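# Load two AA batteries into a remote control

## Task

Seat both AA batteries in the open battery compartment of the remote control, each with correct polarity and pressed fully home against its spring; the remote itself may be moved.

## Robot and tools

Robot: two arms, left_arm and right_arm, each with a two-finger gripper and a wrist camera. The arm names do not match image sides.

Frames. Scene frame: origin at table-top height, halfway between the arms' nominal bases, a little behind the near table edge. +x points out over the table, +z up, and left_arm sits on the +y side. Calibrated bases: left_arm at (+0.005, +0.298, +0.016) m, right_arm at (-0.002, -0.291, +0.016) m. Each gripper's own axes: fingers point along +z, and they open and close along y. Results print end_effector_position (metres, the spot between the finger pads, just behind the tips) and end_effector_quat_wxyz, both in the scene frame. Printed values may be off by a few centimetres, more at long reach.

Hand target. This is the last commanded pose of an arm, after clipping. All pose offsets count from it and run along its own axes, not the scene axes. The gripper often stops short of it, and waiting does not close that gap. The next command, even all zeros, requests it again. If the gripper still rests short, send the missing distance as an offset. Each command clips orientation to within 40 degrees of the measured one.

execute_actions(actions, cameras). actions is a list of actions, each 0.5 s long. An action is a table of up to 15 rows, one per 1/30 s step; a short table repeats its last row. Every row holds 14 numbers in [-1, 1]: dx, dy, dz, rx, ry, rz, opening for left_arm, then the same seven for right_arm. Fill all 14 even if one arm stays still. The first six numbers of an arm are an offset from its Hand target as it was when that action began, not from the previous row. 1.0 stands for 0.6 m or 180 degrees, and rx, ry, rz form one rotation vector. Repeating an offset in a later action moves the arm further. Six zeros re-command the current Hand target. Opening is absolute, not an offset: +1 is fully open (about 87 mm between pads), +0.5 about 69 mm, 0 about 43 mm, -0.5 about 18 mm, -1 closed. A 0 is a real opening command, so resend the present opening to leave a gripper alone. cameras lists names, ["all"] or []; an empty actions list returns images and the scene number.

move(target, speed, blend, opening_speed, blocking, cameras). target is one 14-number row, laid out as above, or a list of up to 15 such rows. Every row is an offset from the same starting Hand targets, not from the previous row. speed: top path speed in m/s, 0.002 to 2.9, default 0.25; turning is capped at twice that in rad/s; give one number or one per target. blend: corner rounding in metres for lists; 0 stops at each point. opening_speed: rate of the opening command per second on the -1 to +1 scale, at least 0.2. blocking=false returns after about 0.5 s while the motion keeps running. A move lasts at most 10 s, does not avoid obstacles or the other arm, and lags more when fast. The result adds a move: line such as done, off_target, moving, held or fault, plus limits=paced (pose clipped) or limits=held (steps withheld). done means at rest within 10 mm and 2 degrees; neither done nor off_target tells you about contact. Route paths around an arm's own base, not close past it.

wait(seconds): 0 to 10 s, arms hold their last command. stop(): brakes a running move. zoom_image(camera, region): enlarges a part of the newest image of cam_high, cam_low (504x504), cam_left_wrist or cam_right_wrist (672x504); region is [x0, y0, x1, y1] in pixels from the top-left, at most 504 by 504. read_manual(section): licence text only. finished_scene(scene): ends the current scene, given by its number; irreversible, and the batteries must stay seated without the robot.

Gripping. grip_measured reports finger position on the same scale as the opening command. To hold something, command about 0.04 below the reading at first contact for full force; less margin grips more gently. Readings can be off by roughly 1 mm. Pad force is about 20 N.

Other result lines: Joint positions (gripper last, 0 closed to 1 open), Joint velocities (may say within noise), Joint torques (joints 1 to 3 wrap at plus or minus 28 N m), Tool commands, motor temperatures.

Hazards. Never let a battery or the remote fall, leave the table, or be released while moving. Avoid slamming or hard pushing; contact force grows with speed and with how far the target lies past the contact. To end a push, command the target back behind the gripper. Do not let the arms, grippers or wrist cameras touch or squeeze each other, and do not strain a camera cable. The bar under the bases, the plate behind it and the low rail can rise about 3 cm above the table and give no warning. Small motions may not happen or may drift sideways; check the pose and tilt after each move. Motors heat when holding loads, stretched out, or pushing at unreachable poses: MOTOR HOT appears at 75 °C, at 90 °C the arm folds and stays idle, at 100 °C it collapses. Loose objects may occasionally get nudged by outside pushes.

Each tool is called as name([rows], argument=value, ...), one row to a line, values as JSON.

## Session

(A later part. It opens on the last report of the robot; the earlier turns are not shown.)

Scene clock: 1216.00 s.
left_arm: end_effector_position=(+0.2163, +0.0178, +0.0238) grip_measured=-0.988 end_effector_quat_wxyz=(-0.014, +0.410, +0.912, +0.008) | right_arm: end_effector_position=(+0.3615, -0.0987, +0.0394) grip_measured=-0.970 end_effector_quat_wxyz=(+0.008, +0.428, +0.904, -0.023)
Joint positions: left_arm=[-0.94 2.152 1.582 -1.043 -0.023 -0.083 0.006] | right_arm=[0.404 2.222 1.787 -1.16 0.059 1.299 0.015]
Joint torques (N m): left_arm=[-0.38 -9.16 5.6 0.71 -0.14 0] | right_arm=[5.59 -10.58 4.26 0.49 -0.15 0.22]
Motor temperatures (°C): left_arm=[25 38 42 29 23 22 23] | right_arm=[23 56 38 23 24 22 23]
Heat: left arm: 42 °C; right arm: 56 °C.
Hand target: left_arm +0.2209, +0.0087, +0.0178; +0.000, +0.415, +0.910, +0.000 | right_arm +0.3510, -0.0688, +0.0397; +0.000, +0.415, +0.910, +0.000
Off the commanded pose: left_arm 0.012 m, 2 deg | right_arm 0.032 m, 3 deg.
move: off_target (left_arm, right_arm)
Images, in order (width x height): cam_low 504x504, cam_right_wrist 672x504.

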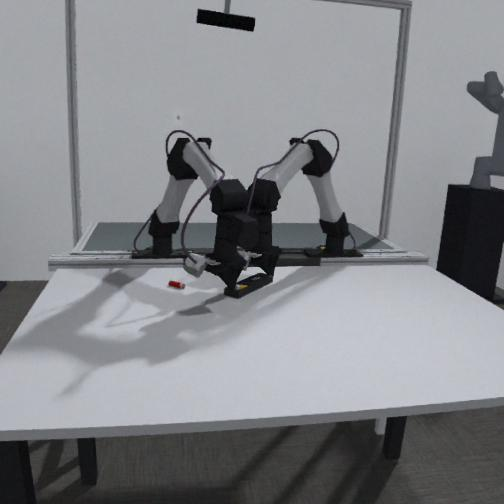

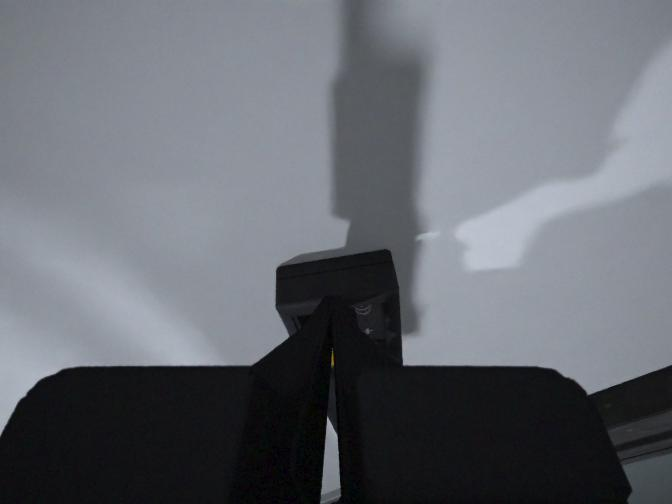

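move([
  [0,0,0,0,0,0,-1,0.0,0,0.05,0,0,0,-1],
], speed=0.03, cameras=["cam_right_wrist","cam_low"])

zoom_image(camera="cam_low", region=[190, 240, 290, 310])

move([
  [0,0,0,0,0,0,-1,-0.05,0,-0.07,0,0,0,-1],
  [0,0,0,0,0,0,-1,-0.10,0,-0.17,0,0,0,-1],
], speed=0.06, cameras=["cam_right_wrist","cam_low","cam_high"])

zoom_image(camera="cam_right_wrist", region=[240, 180, 440, 340])

zoom_image(camera="cam_low", region=[190, 240, 290, 310])

Scene clock: 1233.87 s.
left_arm: end_effector_position=(+0.2149, +0.0185, +0.0241) grip_measured=-0.988 end_effector_quat_wxyz=(-0.017, +0.411, +0.912, +0.009) | right_arm: end_effector_position=(+0.3611, -0.0988, +0.0382) grip_measured=-0.970 end_effector_quat_wxyz=(+0.017, +0.429, +0.903, -0.012)
Joint positions: left_arm=[-0.942 2.152 1.582 -1.049 -0.023 -0.083 0.006] | right_arm=[0.404 2.192 1.734 -1.109 0.059 1.301 0.015]
Joint torques (N m): left_arm=[-0.2 -9.14 5.65 0.77 -0.13 -0.01] | right_arm=[5.45 -6.13 1.87 0.97 -0.14 0.16]
Motor temperatures (°C): left_arm=[25 39 42 28 23 22 23] | right_arm=[24 55 37 23 24 22 23]
Heat: left arm: 42 °C; right arm: 55 °C.
Hand target: left_arm +0.2210, +0.0087, +0.0178; +0.000, +0.415, +0.910, +0.000 | right_arm +0.3509, -0.0689, +0.0095; +0.000, +0.415, +0.910, +0.000
Off the commanded pose: left_arm 0.013 m, 2 deg | right_arm 0.043 m, 3 deg.
move: off_target (left_arm, right_arm)
Images, in order (width x height): cam_low 504x504, cam_right_wrist 672x504.

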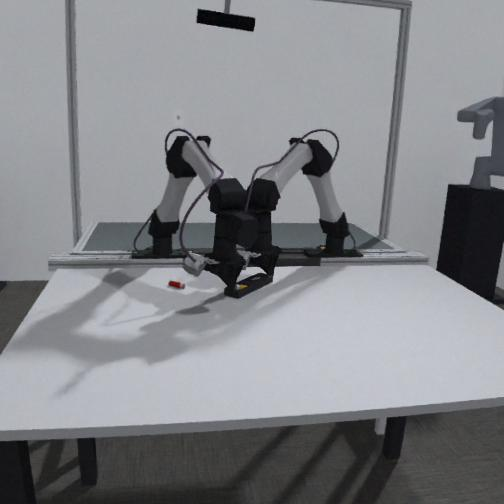

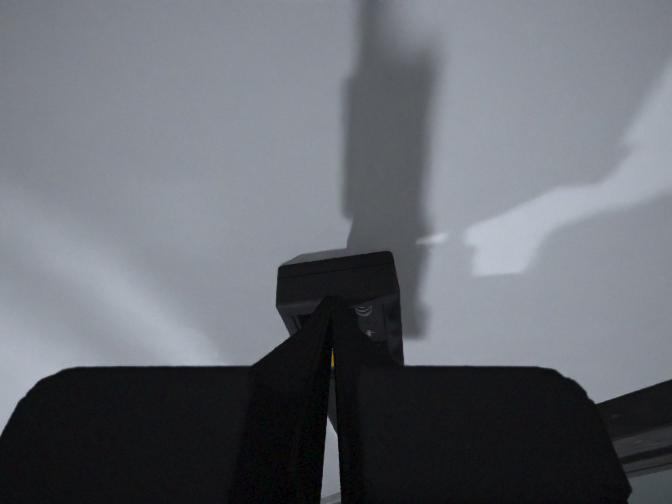

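Scaled by 5.040.

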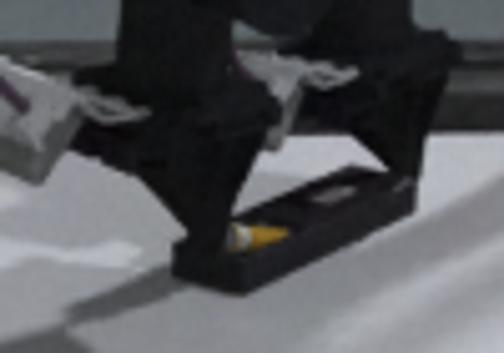

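Scene clock: 1236.80 s.
left_arm: end_effector_position=(+0.2184, +0.0144, +0.0231) grip_measured=-0.988 end_effector_quat_wxyz=(-0.007, +0.410, +0.912, +0.005) | right_arm: end_effector_position=(+0.3896, -0.1190, +0.1066) grip_measured=-0.970 end_effector_quat_wxyz=(+0.007, +0.419, +0.908, -0.010)
Joint positions: left_arm=[-0.942 2.152 1.582 -1.027 -0.025 -0.083 0.006] | right_arm=[0.332 2.276 2.145 -1.442 0.042 1.207 0.015]
Joint torques (N m): left_arm=[-0.23 -9.14 5.63 0.61 -0.12 -0.01] | right_arm=[0.32 -9.55 9.33 0.05 0.02 -0.17]
Heat: left arm: 42 °C; right arm: 54 °C.
Hand target: left_arm +0.2210, +0.0088, +0.0178; +0.000, +0.415, +0.910, +0.000 | right_arm +0.3903, -0.1141, +0.1117; +0.000, +0.415, +0.910, +0.000
Off the commanded pose: left_arm 0.008 m, 1 deg | right_arm 0.007 m, 1 deg.
move: done
Images, in order (width x height): cam_high 504x504, cam_low 504x504, cam_right_wrist 672x504.

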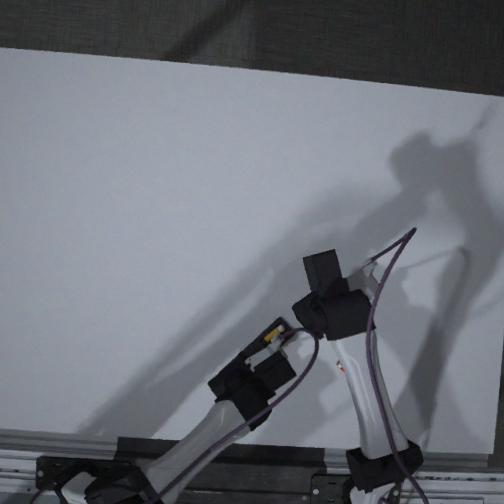

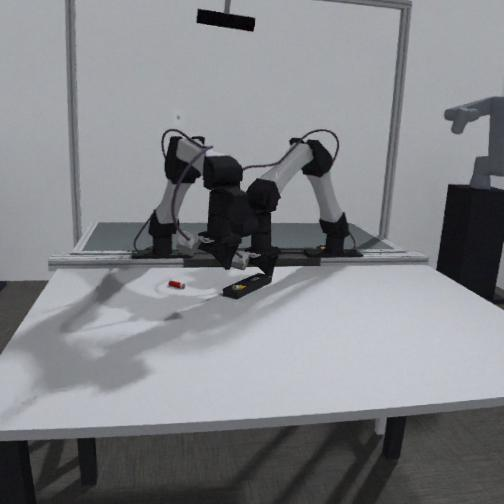

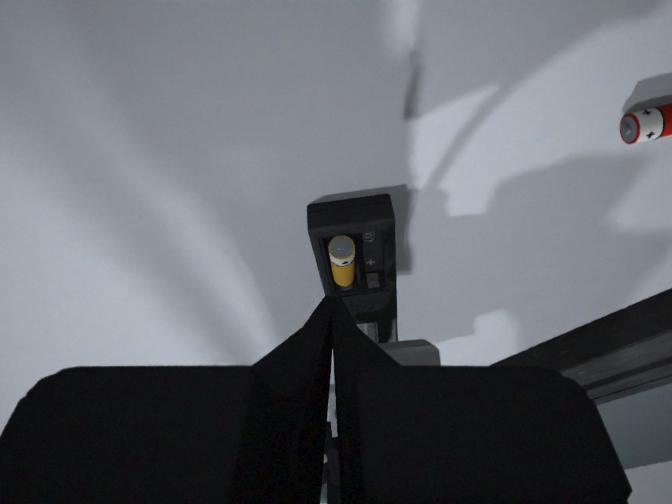

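Scaled by 2.520.

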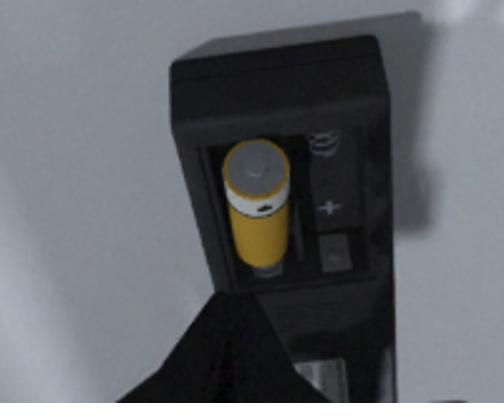

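Scaled by 5.040.

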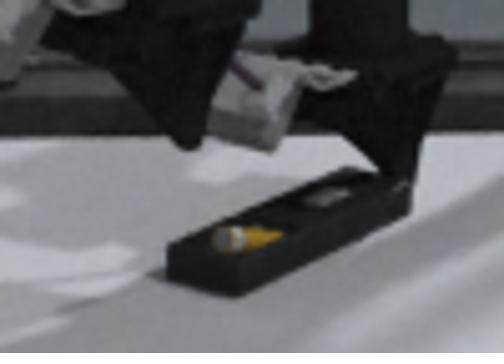

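move(target=[0,0,0,0,0,0,-1,0.093,-0.010,0.09,0,0,0,-1], speed=0.08, cameras=["cam_right_wrist"])

zoom_image(camera="cam_right_wrist", region=[240, 180, 440, 340])

Scene clock: 1247.67 s.
left_arm: end_effector_position=(+0.2075, +0.0287, +0.0235) grip_measured=-0.988 end_effector_quat_wxyz=(-0.037, +0.410, +0.911, +0.021) | right_arm: end_effector_position=(+0.3613, -0.1005, +0.0411) grip_measured=-0.970 end_effector_quat_wxyz=(+0.004, +0.428, +0.904, -0.025)
Joint positions: left_arm=[-0.942 2.152 1.568 -1.081 -0.025 -0.085 0.006] | right_arm=[0.4 2.226 1.799 -1.176 0.057 1.295 0.015]
Joint torques (N m): left_arm=[-0.23 -9.25 6.76 0.95 -0.11 0.05] | right_arm=[4.83 -13.38 4.88 0.17 -0.14 0.13]
Motor temperatures (°C): left_arm=[25 39 42 27 23 22 23] | right_arm=[24 55 38 23 24 22 23]
Heat: left arm: 42 °C; right arm: 55 °C.
Hand target: left_arm +0.2210, +0.0088, +0.0178; +0.000, +0.415, +0.910, +0.000 | right_arm +0.3492, -0.0759, +0.0576; +0.000, +0.415, +0.910, +0.000
Off the commanded pose: left_arm 0.025 m, 5 deg | right_arm 0.032 m, 3 deg.
move: off_target (left_arm, right_arm)
Images, in order (width x height): cam_right_wrist 672x504.

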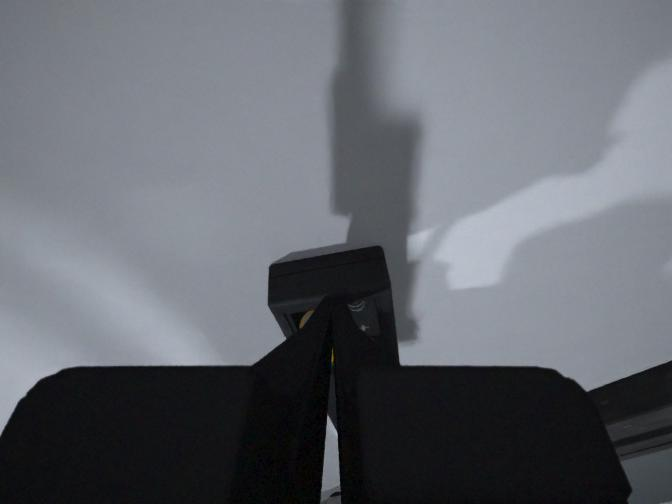

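Scaled by 2.520.

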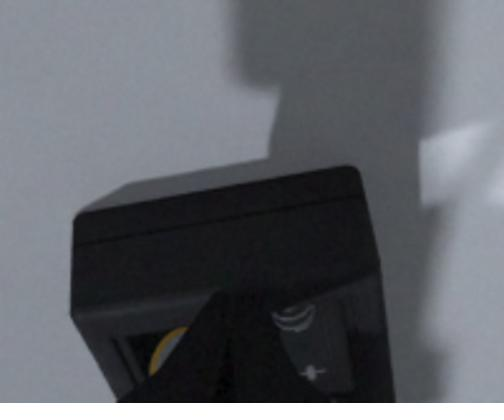

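move([
  [0,0,0,0,0,0,-1,-0.04,0,-0.03,0,0,0,-1],
  [0,0,0,0,0,0,-1,-0.02,0,-0.07,0,0,0,-1],
  [0,0,0,0,0,0,-1,0.015,0.004,-0.04,0,0,0,-1],
], speed=0.08, cameras=["cam_right_wrist","cam_left_wrist"])

zoom_image(camera="cam_right_wrist", region=[240, 180, 440, 340])

Scene clock: 1258.00 s.
left_arm: end_effector_position=(+0.2159, +0.0184, +0.0205) grip_measured=-0.988 end_effector_quat_wxyz=(-0.012, +0.408, +0.913, +0.010) | right_arm: end_effector_position=(+0.3685, -0.1103, +0.0675) grip_measured=-0.970 end_effector_quat_wxyz=(+0.010, +0.432, +0.901, -0.034)
Joint positions: left_arm=[-0.942 2.152 1.568 -1.028 -0.029 -0.088 0.006] | right_arm=[0.381 2.226 1.907 -1.288 0.077 1.286 0.015]
Joint torques (N m): left_arm=[-0.2 -9.14 6.82 0.6 -0.07 0.04] | right_arm=[1.74 -9.94 6.23 0.14 0.13 -0.1]
Motor temperatures (°C): left_arm=[25 40 41 27 23 22 23] | right_arm=[24 58 38 23 24 22 23]
Heat: left arm: 41 °C; right arm: 58 °C.
Hand target: left_arm +0.2210, +0.0088, +0.0178; +0.000, +0.415, +0.910, +0.000 | right_arm +0.3640, -0.1027, +0.0683; +0.004, +0.425, +0.905, -0.030 (not the last commanded pose)
Off the commanded pose: left_arm 0.011 m, 2 deg | right_arm 0.051 m, 5 deg.
move: held (right_arm; a check stopped the path), off_target (left_arm); path passed 2 of 3 targets; limits=held
pose unreachable (right arm): on one or more control steps of this call, first in action 0 (counted from 0), this arm could not follow its commanded pose, so it was not sent that pose on those steps. It may still have moved: this result reports where it is.
cause: moving toward the commanded pose would bring a part of the arm too close to another arm (this arm's gripper housing and the left arm's wrist (the part past joint 4), at the place that arm is still heading or pushing toward).
Images, in order (width x height): cam_left_wrist 672x504, cam_right_wrist 672x504.

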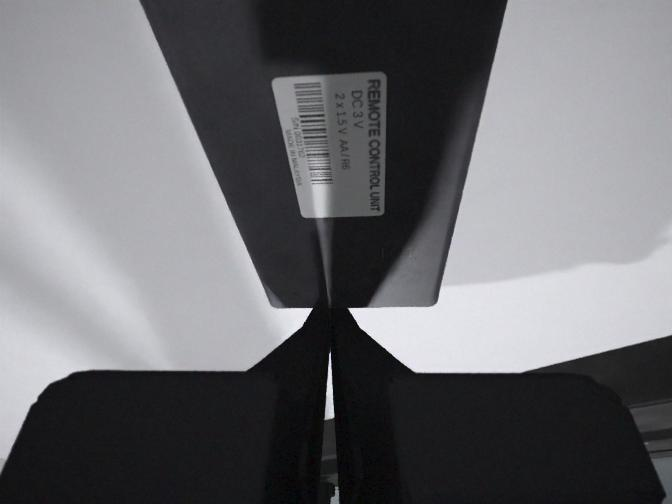

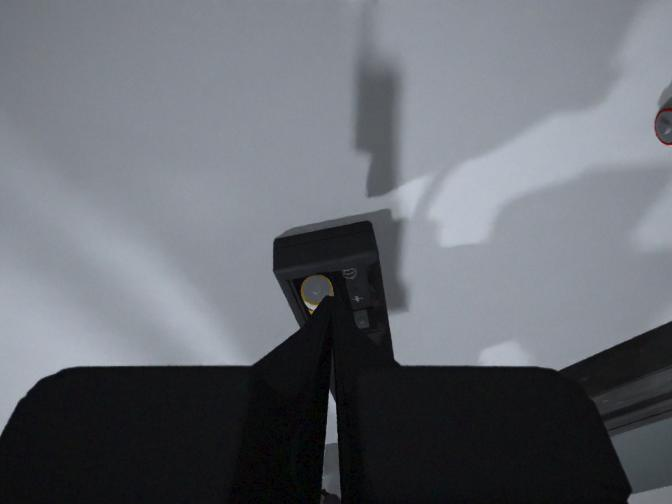

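Scaled by 2.520.

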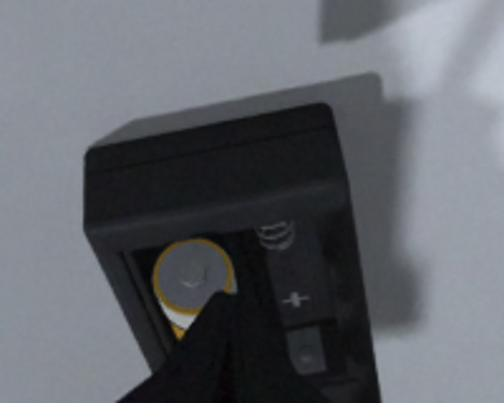

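move([
  [0.03,0,-0.05,0,0,0,-1,0,0,-0.02,0,0,0,-1],
  [0.2,0,-0.2,0,0,0,-1,0,0,-0.02,0,0,0,-1],
], speed=0.15, cameras=["cam_right_wrist","cam_low"])

zoom_image(camera="cam_right_wrist", region=[240, 180, 440, 340])

zoom_image(camera="cam_low", region=[190, 240, 290, 310])

Scene clock: 1271.03 s.
left_arm: end_effector_position=(+0.1476, +0.0979, +0.1311) grip_measured=-0.988 end_effector_quat_wxyz=(-0.003, +0.416, +0.909, +0.005) | right_arm: end_effector_position=(+0.3612, -0.1088, +0.0713) grip_measured=-0.970 end_effector_quat_wxyz=(+0.002, +0.426, +0.904, -0.043)
Joint positions: left_arm=[-0.978 1.655 1.355 -1.292 -0.029 -0.106 0.006] | right_arm=[0.391 2.226 1.919 -1.325 0.076 1.286 0.015]
Joint torques (N m): left_arm=[-0.69 -8.59 5.75 0.22 -0.07 -0.18] | right_arm=[0.92 -10.09 9.2 0.01 0.13 -0.08]
Motor temperatures (°C): left_arm=[25 40 41 27 23 22 23] | right_arm=[24 57 38 23 24 22 23]
Heat: left arm: 41 °C; right arm: 57 °C.
Hand target: left_arm +0.1424, +0.0994, +0.1377; +0.000, +0.415, +0.910, +0.000 | right_arm +0.3642, -0.1019, +0.0803; +0.004, +0.425, +0.905, -0.030
Off the commanded pose: left_arm 0.009 m, 1 deg | right_arm 0.012 m, 1 deg.
move: off_target (right_arm)
Images, in order (width x height): cam_low 504x504, cam_right_wrist 672x504.

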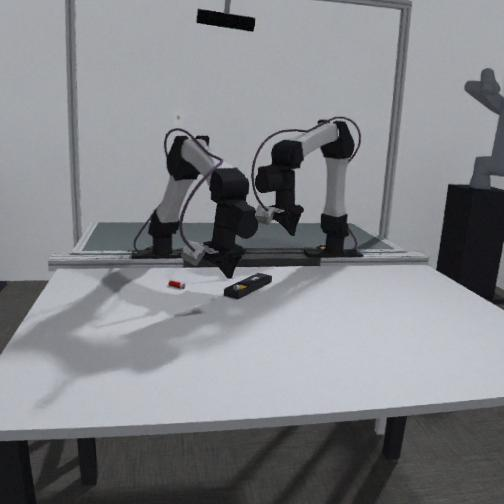

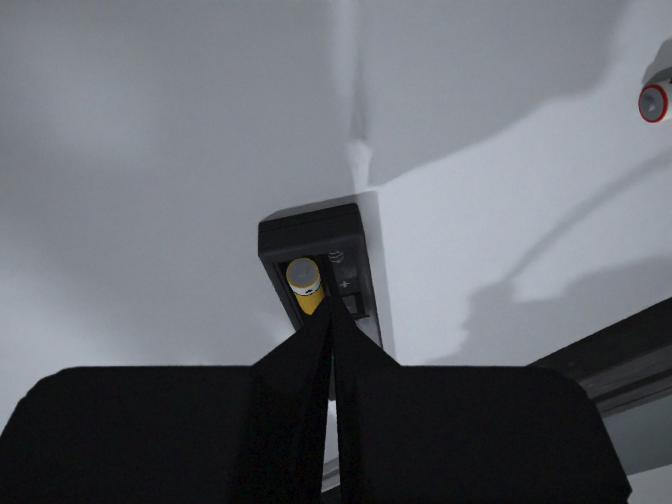

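Scaled by 2.520.

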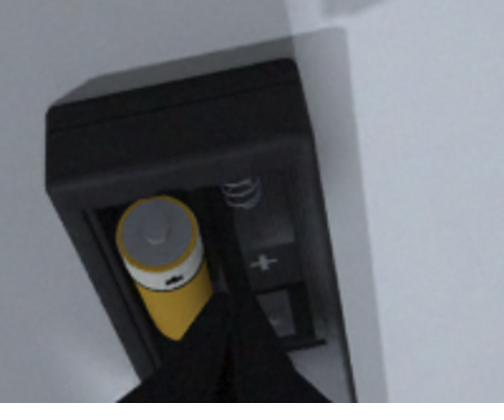

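Scaled by 5.040.

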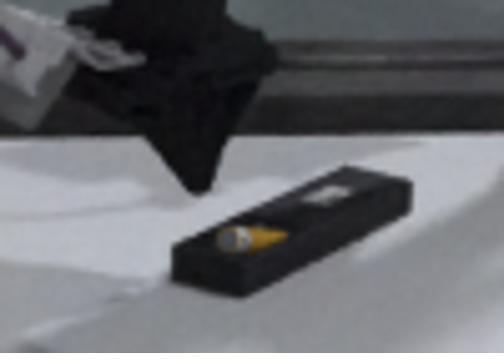

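move(target=[0,0,0,0,0,0,-1,0.061,0.015,0.012,0,0,-0.045,-0.9], speed=0.06, cameras=["cam_right_wrist"])

zoom_image(camera="cam_right_wrist", region=[240, 180, 440, 360])

Scene clock: 1283.57 s.
left_arm: end_effector_position=(+0.1475, +0.0979, +0.1311) grip_measured=-0.988 end_effector_quat_wxyz=(-0.003, +0.416, +0.909, +0.005) | right_arm: end_effector_position=(+0.3427, -0.0770, +0.0675) grip_measured=-0.900 end_effector_quat_wxyz=(+0.000, +0.365, +0.930, -0.045)
Joint positions: left_arm=[-0.978 1.655 1.355 -1.292 -0.029 -0.106 0.006] | right_arm=[0.482 2.242 1.927 -1.325 0.075 1.244 0.05]
Joint torques (N m): left_arm=[-0.64 -8.65 5.75 0.23 -0.07 -0.17] | right_arm=[0.7 -9.21 9.22 0.14 0.1 -0.16]
Motor temperatures (°C): left_arm=[25 39 41 26 23 22 23] | right_arm=[23 56 40 23 24 22 23]
Heat: left arm: 41 °C; right arm: 56 °C.
Hand target: left_arm +0.1424, +0.0994, +0.1377; +0.000, +0.415, +0.910, +0.000 | right_arm +0.3476, -0.0685, +0.0714; +0.001, +0.360, +0.933, -0.030
Off the commanded pose: left_arm 0.009 m, 1 deg | right_arm 0.011 m, 2 deg.
move: off_target (right_arm)
Images, in order (width x height): cam_right_wrist 672x504.

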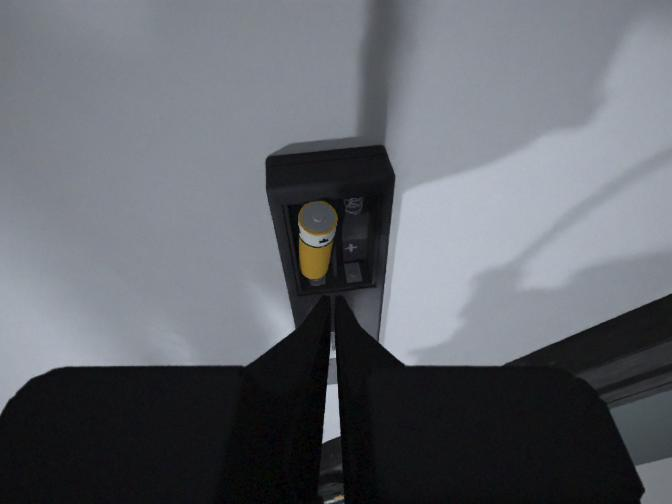

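Scaled by 2.520.

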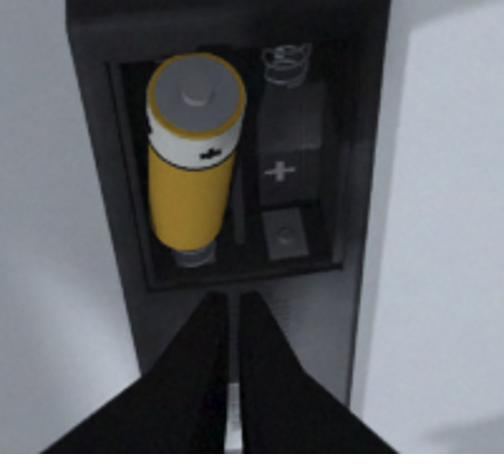

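move(target=[0,0,0,0,0,0,-1,-0.005,-0.001,0.04,0,0,0,-0.88], speed=0.06, cameras=["cam_right_wrist"])

zoom_image(camera="cam_right_wrist", region=[240, 180, 440, 360])

Scene clock: 1294.93 s.
left_arm: end_effector_position=(+0.1475, +0.0979, +0.1311) grip_measured=-0.988 end_effector_quat_wxyz=(-0.003, +0.416, +0.909, +0.005) | right_arm: end_effector_position=(+0.3483, -0.0739, +0.0517) grip_measured=-0.880 end_effector_quat_wxyz=(+0.007, +0.361, +0.932, -0.037)
Joint positions: left_arm=[-0.978 1.655 1.355 -1.292 -0.029 -0.106 0.006] | right_arm=[0.482 2.256 1.888 -1.252 0.075 1.233 0.06]
Joint torques (N m): left_arm=[-0.68 -8.59 5.74 0.22 -0.07 -0.17] | right_arm=[-0.14 -9.63 5.33 0.34 0.11 -0.17]
Motor temperatures (°C): left_arm=[25 38 41 26 23 22 23] | right_arm=[23 56 40 23 24 22 23]
Heat: left arm: 41 °C; right arm: 56 °C.
Hand target: left_arm +0.1424, +0.0994, +0.1377; +0.000, +0.415, +0.910, +0.000 | right_arm +0.3490, -0.0724, +0.0476; +0.001, +0.360, +0.933, -0.030
Off the commanded pose: left_arm 0.009 m, 1 deg | right_arm 0.004 m, 1 deg.
move: done
Images, in order (width x height): cam_right_wrist 672x504.

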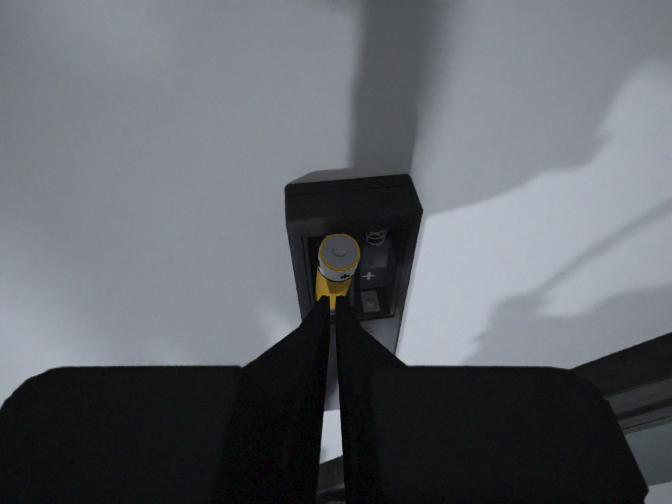

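Scaled by 2.520.

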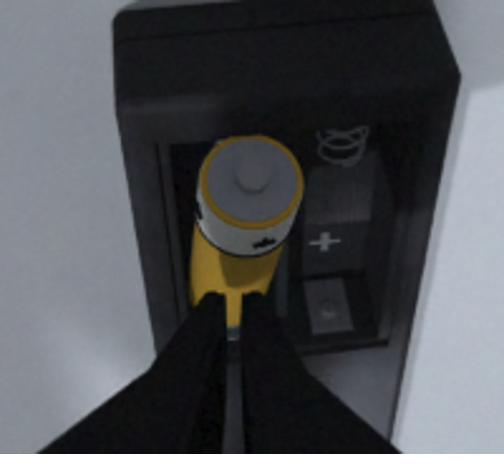

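move([
  [0,0,0,0,0,0,-1,-0.012,-0.006,0.0,0,0,0,-0.95],
  [0,0,0,0,0,0,-1,-0.012,-0.008,0.045,0,0,0,-0.95],
  [0,0,0,0,0,0,-1,0.003,-0.008,0.055,0,0,0,-0.95],
], speed=0.04, cameras=["cam_right_wrist","cam_low"])

zoom_image(camera="cam_right_wrist", region=[240, 180, 440, 360])

zoom_image(camera="cam_low", region=[190, 240, 290, 310])

Scene clock: 1304.30 s.
left_arm: end_effector_position=(+0.1475, +0.0979, +0.1311) grip_measured=-0.988 end_effector_quat_wxyz=(-0.003, +0.416, +0.909, +0.005) | right_arm: end_effector_position=(+0.3471, -0.0770, +0.0453) grip_measured=-0.950 end_effector_quat_wxyz=(+0.004, +0.359, +0.933, -0.011)
Joint positions: left_arm=[-0.978 1.655 1.355 -1.292 -0.029 -0.106 0.006] | right_arm=[0.461 2.211 1.788 -1.159 0.039 1.207 0.025]
Joint torques (N m): left_arm=[-0.64 -8.59 5.75 0.22 -0.07 -0.17] | right_arm=[1.37 -6.27 1.84 0.75 0.46 0.05]
Heat: left arm: 41 °C; right arm: 54 °C.
Hand target: left_arm +0.1424, +0.0994, +0.1377; +0.000, +0.415, +0.910, +0.000 | right_arm +0.3438, -0.0766, +0.0150; +0.001, +0.360, +0.933, -0.030
Off the commanded pose: left_arm 0.009 m, 1 deg | right_arm 0.031 m, 2 deg.
move: off_target (right_arm)
Images, in order (width x height): cam_low 504x504, cam_right_wrist 672x504.

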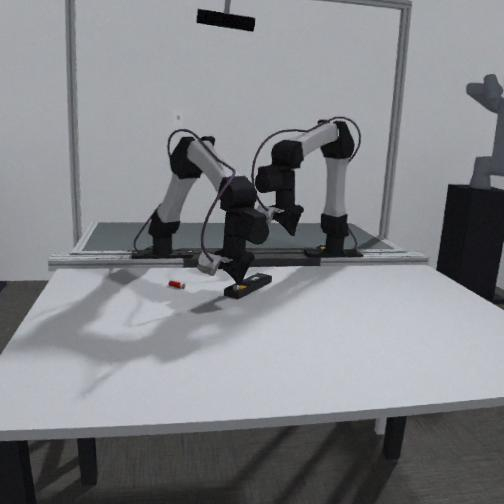

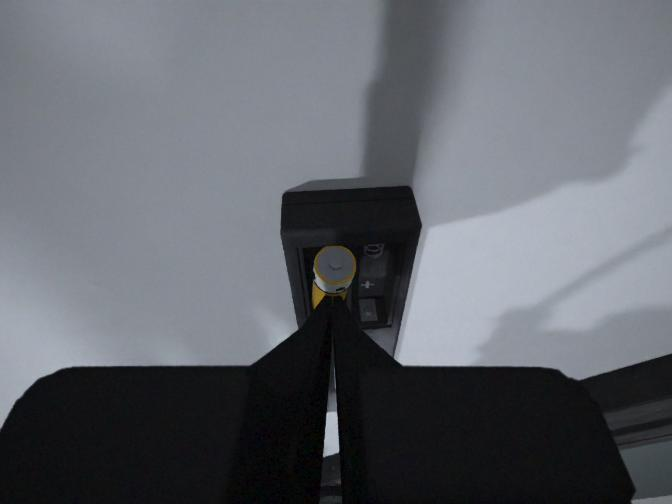

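Scaled by 2.520.

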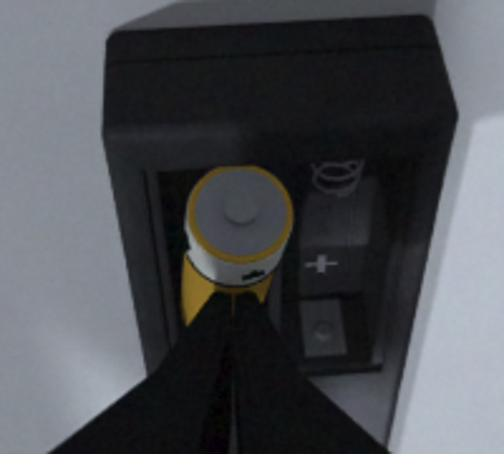

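Scaled by 5.040.

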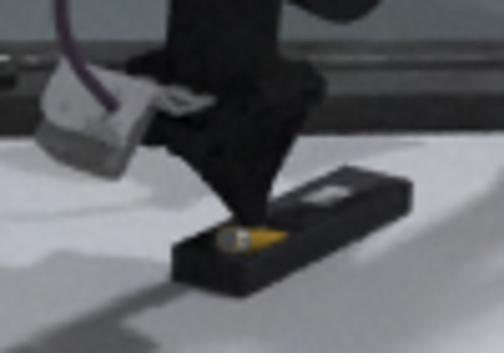

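move([
  [0,0,0,0,0,0,-1,0.003,0.013,-0.09,0,0,0,-0.95],
  [0,0,0,0,0,0,-1,0.003,0.013,-0.09,0,0,0,-0.35],
  [0,0,0,0,0,0,-1,0.003,0.013,-0.045,0,0,0,-0.35],
], speed=0.06, cameras=["cam_right_wrist"])

zoom_image(camera="cam_right_wrist", region=[240, 180, 440, 360])

Scene clock: 1360.47 s.
left_arm: end_effector_position=(+0.1475, +0.0979, +0.1311) grip_measured=-0.988 end_effector_quat_wxyz=(-0.003, +0.416, +0.909, +0.005) | right_arm: end_effector_position=(+0.3463, -0.0679, +0.0465) grip_measured=-0.350 end_effector_quat_wxyz=(-0.007, +0.357, +0.934, -0.026)
Joint positions: left_arm=[-0.978 1.655 1.355 -1.292 -0.029 -0.106 0.006] | right_arm=[0.482 2.266 1.88 -1.234 0.041 1.225 0.325]
Joint torques (N m): left_arm=[-0.62 -8.55 5.78 0.22 -0.08 -0.17] | right_arm=[0.69 -9.68 5.31 0.33 0.43 0.02]
Motor temperatures (°C): left_arm=[25 37 40 24 23 22 23] | right_arm=[23 49 35 24 24 22 23]
Heat: left arm: 40 °C; right arm: 49 °C.
Hand target: left_arm +0.1424, +0.0994, +0.1377; +0.000, +0.415, +0.910, +0.000 | right_arm +0.3482, -0.0681, +0.0414; +0.001, +0.360, +0.933, -0.030
Off the commanded pose: left_arm 0.009 m, 1 deg | right_arm 0.005 m, 1 deg.
move: done
Images, in order (width x height): cam_right_wrist 672x504.

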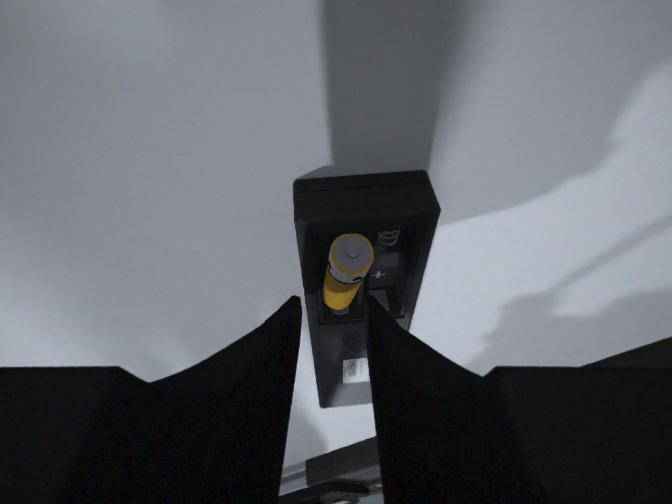

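Scaled by 2.520.

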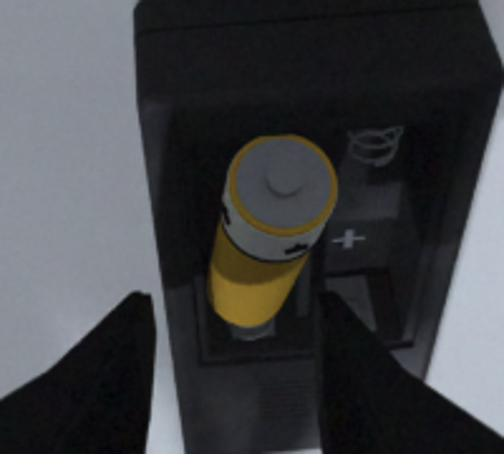

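move([
  [0,0,0,0,0,0,-1,-0.006,0,0.016,0,0,0,-0.35],
  [0,0,0,0,0,0,-1,-0.006,0,0.016,0,0,0,-0.75],
], speed=0.05, opening_speed=0.5, cameras=["cam_right_wrist"])

zoom_image(camera="cam_right_wrist", region=[240, 180, 440, 360])

Scene clock: 1371.07 s.
left_arm: end_effector_position=(+0.1475, +0.0979, +0.1311) grip_measured=-0.988 end_effector_quat_wxyz=(-0.003, +0.416, +0.909, +0.005) | right_arm: end_effector_position=(+0.3472, -0.0674, +0.0384) grip_measured=-0.449 end_effector_quat_wxyz=(-0.006, +0.357, +0.934, -0.025)
Joint positions: left_arm=[-0.978 1.655 1.355 -1.292 -0.029 -0.106 0.006] | right_arm=[0.482 2.274 1.861 -1.204 0.041 1.225 0.276]
Joint torques (N m): left_arm=[-0.66 -8.61 5.76 0.23 -0.08 -0.17] | right_arm=[-0.18 -9.5 5.22 0.34 0.43 -0.09]
Heat: left arm: 40 °C; right arm: 49 °C.
Hand target: left_arm +0.1424, +0.0994, +0.1377; +0.000, +0.415, +0.910, +0.000 | right_arm +0.3508, -0.0710, +0.0319; +0.002, +0.360, +0.933, -0.030
Off the commanded pose: left_arm 0.009 m, 1 deg | right_arm 0.008 m, 1 deg.
move: done
Images, in order (width x height): cam_right_wrist 672x504.

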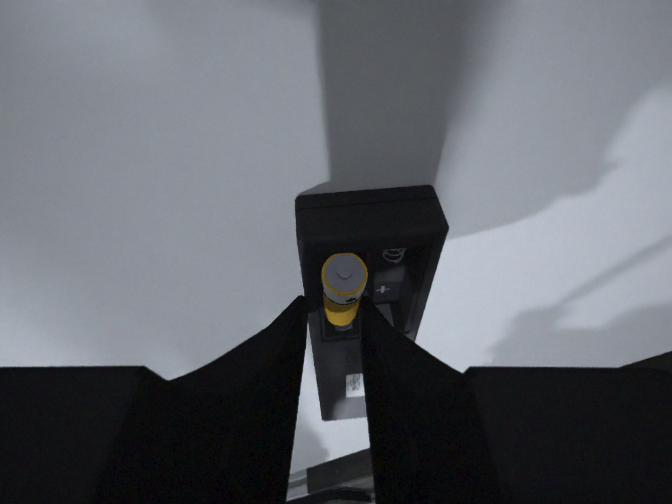

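Scaled by 2.520.

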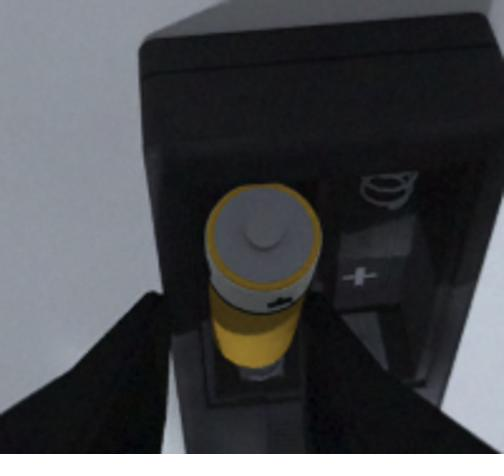

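move([
  [0,0,0,0,0,0,-1,0,0,0,0,0,0,-0.35],
  [0,0,0,0,0,0,-1,0,0,-0.055,0,0,0,-0.35],
  [0,0,0,0,0,0,-1,0,-0.004,-0.055,0,0,0,-0.9],
], speed=0.05, cameras=["cam_right_wrist"])

zoom_image(camera="cam_right_wrist", region=[240, 180, 440, 360])

Scene clock: 1379.97 s.
left_arm: end_effector_position=(+0.1475, +0.0979, +0.1311) grip_measured=-0.988 end_effector_quat_wxyz=(-0.003, +0.416, +0.909, +0.005) | right_arm: end_effector_position=(+0.3446, -0.0692, +0.0552) grip_measured=-0.900 end_effector_quat_wxyz=(-0.013, +0.357, +0.933, -0.034)
Joint positions: left_arm=[-0.978 1.655 1.355 -1.292 -0.029 -0.106 0.006] | right_arm=[0.482 2.274 1.927 -1.292 0.042 1.225 0.05]
Joint torques (N m): left_arm=[-0.65 -8.59 5.79 0.22 -0.07 -0.17] | right_arm=[0.06 -11.48 7.66 0.04 0.42 -0.05]
Heat: left arm: 40 °C; right arm: 51 °C.
Hand target: left_arm +0.1424, +0.0994, +0.1377; +0.000, +0.415, +0.910, +0.000 | right_arm +0.3497, -0.0710, +0.0649; +0.002, +0.360, +0.933, -0.030
Off the commanded pose: left_arm 0.009 m, 1 deg | right_arm 0.011 m, 2 deg.
move: off_target (right_arm); target 3's new opening was sent with right_arm's hand 0.011 m and 2 deg from that target
Images, in order (width x height): cam_right_wrist 672x504.

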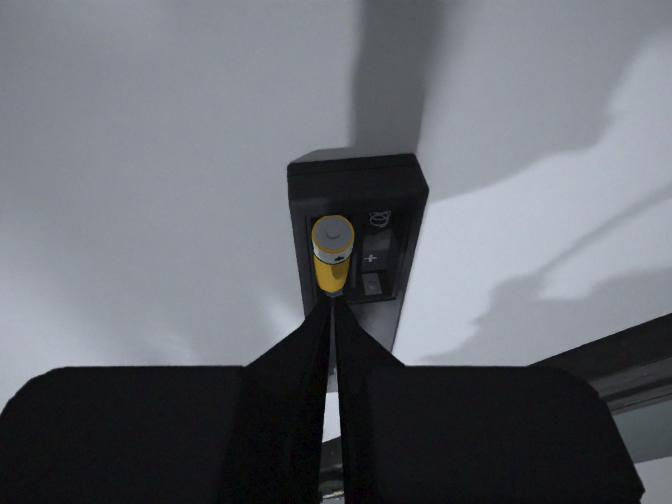

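Scaled by 2.520.

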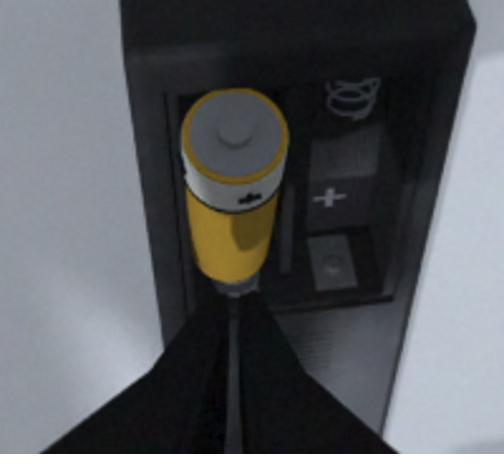

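move([
  [0,0,0,0,0,0,-1,-0.003,-0.0042,0.025,0,0,0,-0.9],
  [0,0,0,0,0,0,-1,-0.003,-0.0065,0.09,0,0,0,-0.9],
], speed=0.05, cameras=["cam_right_wrist","cam_low"])

zoom_image(camera="cam_right_wrist", region=[240, 180, 440, 360])

zoom_image(camera="cam_low", region=[190, 240, 290, 310])

Scene clock: 1392.70 s.
left_arm: end_effector_position=(+0.1475, +0.0979, +0.1311) grip_measured=-0.988 end_effector_quat_wxyz=(-0.003, +0.416, +0.909, +0.005) | right_arm: end_effector_position=(+0.3443, -0.0726, +0.0435) grip_measured=-0.900 end_effector_quat_wxyz=(-0.004, +0.361, +0.933, -0.011)
Joint positions: left_arm=[-0.978 1.655 1.355 -1.292 -0.029 -0.106 0.006] | right_arm=[0.468 2.223 1.798 -1.169 0.026 1.217 0.05]
Joint torques (N m): left_arm=[-0.68 -8.64 5.81 0.22 -0.06 -0.19] | right_arm=[0.06 -6.19 1.83 0.83 0.58 -0.15]
Motor temperatures (°C): left_arm=[25 37 40 24 23 22 23] | right_arm=[23 55 36 23 24 22 24]
Heat: left arm: 40 °C; right arm: 55 °C.
Hand target: left_arm +0.1424, +0.0994, +0.1377; +0.000, +0.415, +0.910, +0.000 | right_arm +0.3474, -0.0781, +0.0114; +0.002, +0.360, +0.933, -0.030
Off the commanded pose: left_arm 0.009 m, 1 deg | right_arm 0.033 m, 2 deg.
move: off_target (right_arm)
Images, in order (width x height): cam_low 504x504, cam_right_wrist 672x504.

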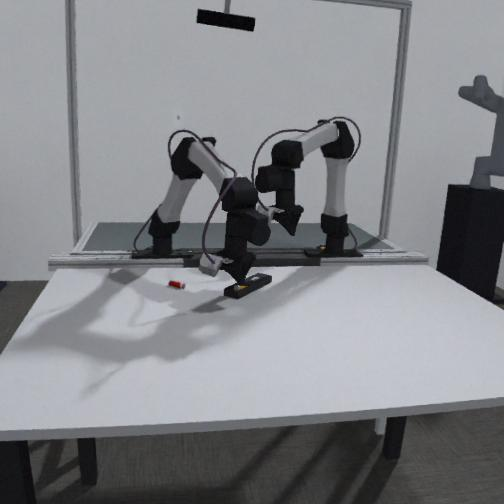

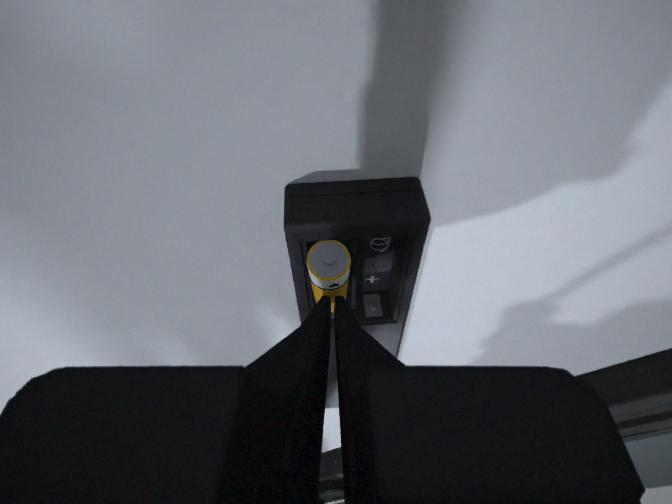

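Scaled by 2.520.

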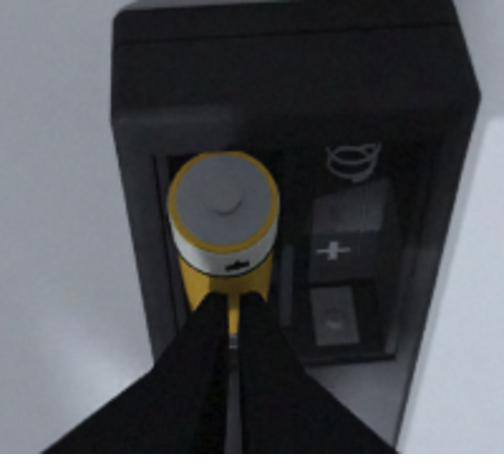

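Scaled by 5.040.

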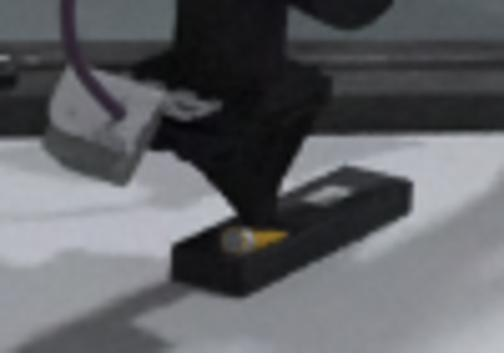

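move([
  [-0.167,0.034,0.0,0,0,-0.5,-1,0,0.01,-0.03,0,0,0,-0.9],
  [-0.167,0.034,0.06,0,0,-0.5,-1,0,0.01,-0.1,0,0,0,-0.9],
], speed=0.2, cameras=["all"])

Scene clock: 1434.30 s.
left_arm: end_effector_position=(+0.2191, +0.0416, +0.1043) grip_measured=-0.988 end_effector_quat_wxyz=(-0.001, -0.344, +0.939, +0.008) | right_arm: end_effector_position=(+0.3490, -0.0733, +0.0669) grip_measured=-0.900 end_effector_quat_wxyz=(-0.009, +0.359, +0.933, -0.028)
Joint positions: left_arm=[-0.786 1.849 1.485 -1.229 -0.029 -1.474 0.006] | right_arm=[0.469 2.262 1.954 -1.318 0.041 1.216 0.05]
Joint torques (N m): left_arm=[0.25 -7.25 5.75 0.51 -0.15 -0.18] | right_arm=[1.21 -9.57 9.09 -0.01 0.43 0.03]
Motor temperatures (°C): left_arm=[25 37 40 23 23 22 23] | right_arm=[23 49 34 24 24 22 23]
Heat: left arm: 40 °C; right arm: 49 °C.
Hand target: left_arm +0.2235, +0.0372, +0.1017; +0.000, -0.350, +0.937, +0.000 | right_arm +0.3526, -0.0703, +0.0708; +0.002, +0.360, +0.933, -0.030
Off the commanded pose: left_arm 0.007 m, 1 deg | right_arm 0.006 m, 1 deg.
move: done

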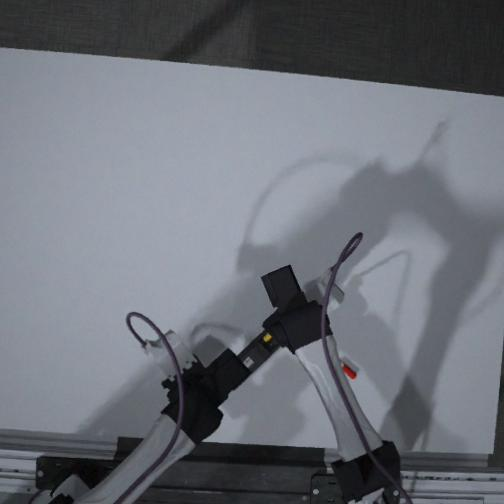

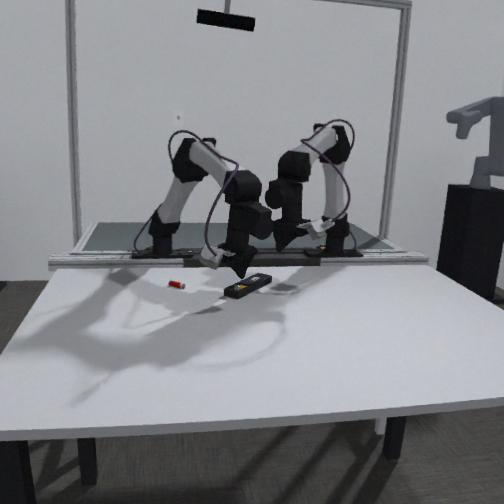

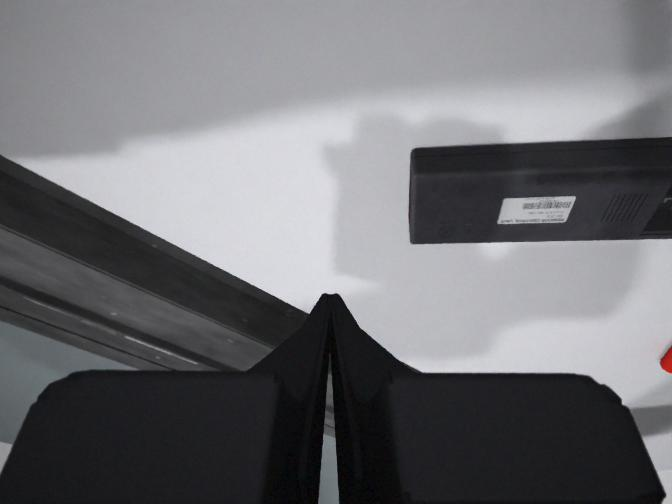

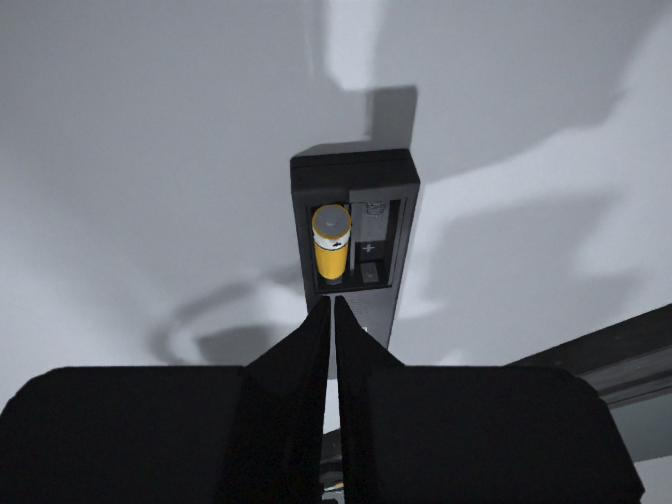

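move([
  [0.018,-0.05,0.0,0,0,0,-1,0,0,0,0,0,0,-0.9],
  [0.018,-0.05,0.137,0,0,0,-1,0,0,0,0,0,0,-0.9],
], speed=0.1, cameras=["cam_left_wrist","cam_right_wrist"])

zoom_image(camera="cam_right_wrist", region=[240, 150, 440, 330])

Scene clock: 1447.70 s.
left_arm: end_effector_position=(+0.2306, +0.0140, +0.0238) grip_measured=-0.988 end_effector_quat_wxyz=(-0.003, -0.347, +0.938, +0.012) | right_arm: end_effector_position=(+0.3489, -0.0734, +0.0669) grip_measured=-0.900 end_effector_quat_wxyz=(-0.009, +0.359, +0.933, -0.028)
Joint positions: left_arm=[-0.813 2.033 1.409 -0.977 -0.029 -1.508 0.006] | right_arm=[0.469 2.262 1.954 -1.318 0.041 1.216 0.05]
Joint torques (N m): left_arm=[-0.06 -8.17 5.31 0.61 -0.15 -0.15] | right_arm=[1.21 -9.57 9.09 0.02 0.42 0.03]
Heat: left arm: 40 °C; right arm: 49 °C.
Hand target: left_arm +0.2350, +0.0073, +0.0195; +0.000, -0.350, +0.937, +0.000 | right_arm +0.3526, -0.0703, +0.0708; +0.002, +0.360, +0.933, -0.030
Off the commanded pose: left_arm 0.009 m, 1 deg | right_arm 0.006 m, 1 deg.
move: done
Images, in order (width x height): cam_left_wrist 672x504, cam_right_wrist 672x504.

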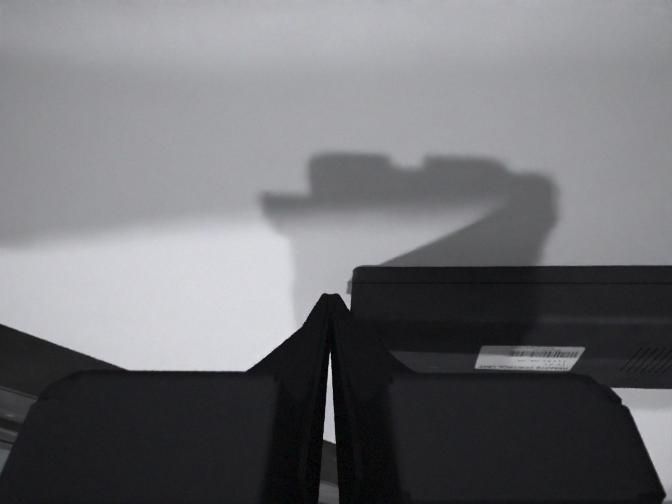

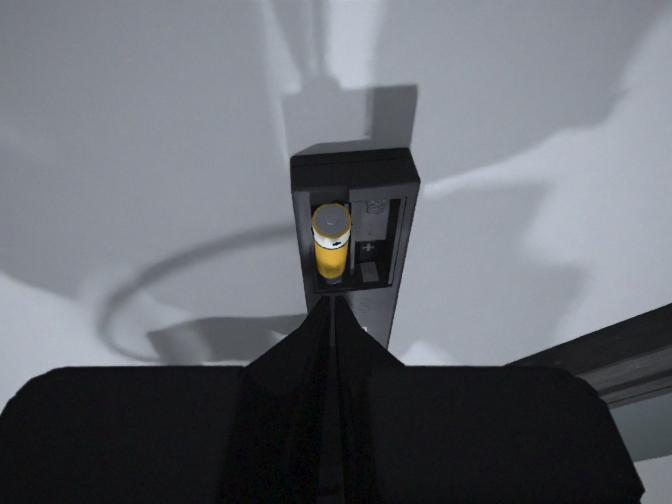

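Scaled by 2.520.

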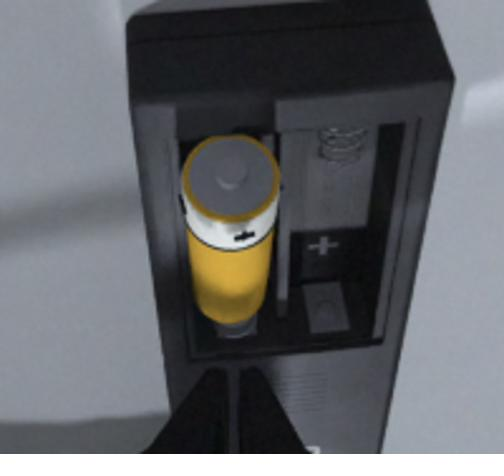

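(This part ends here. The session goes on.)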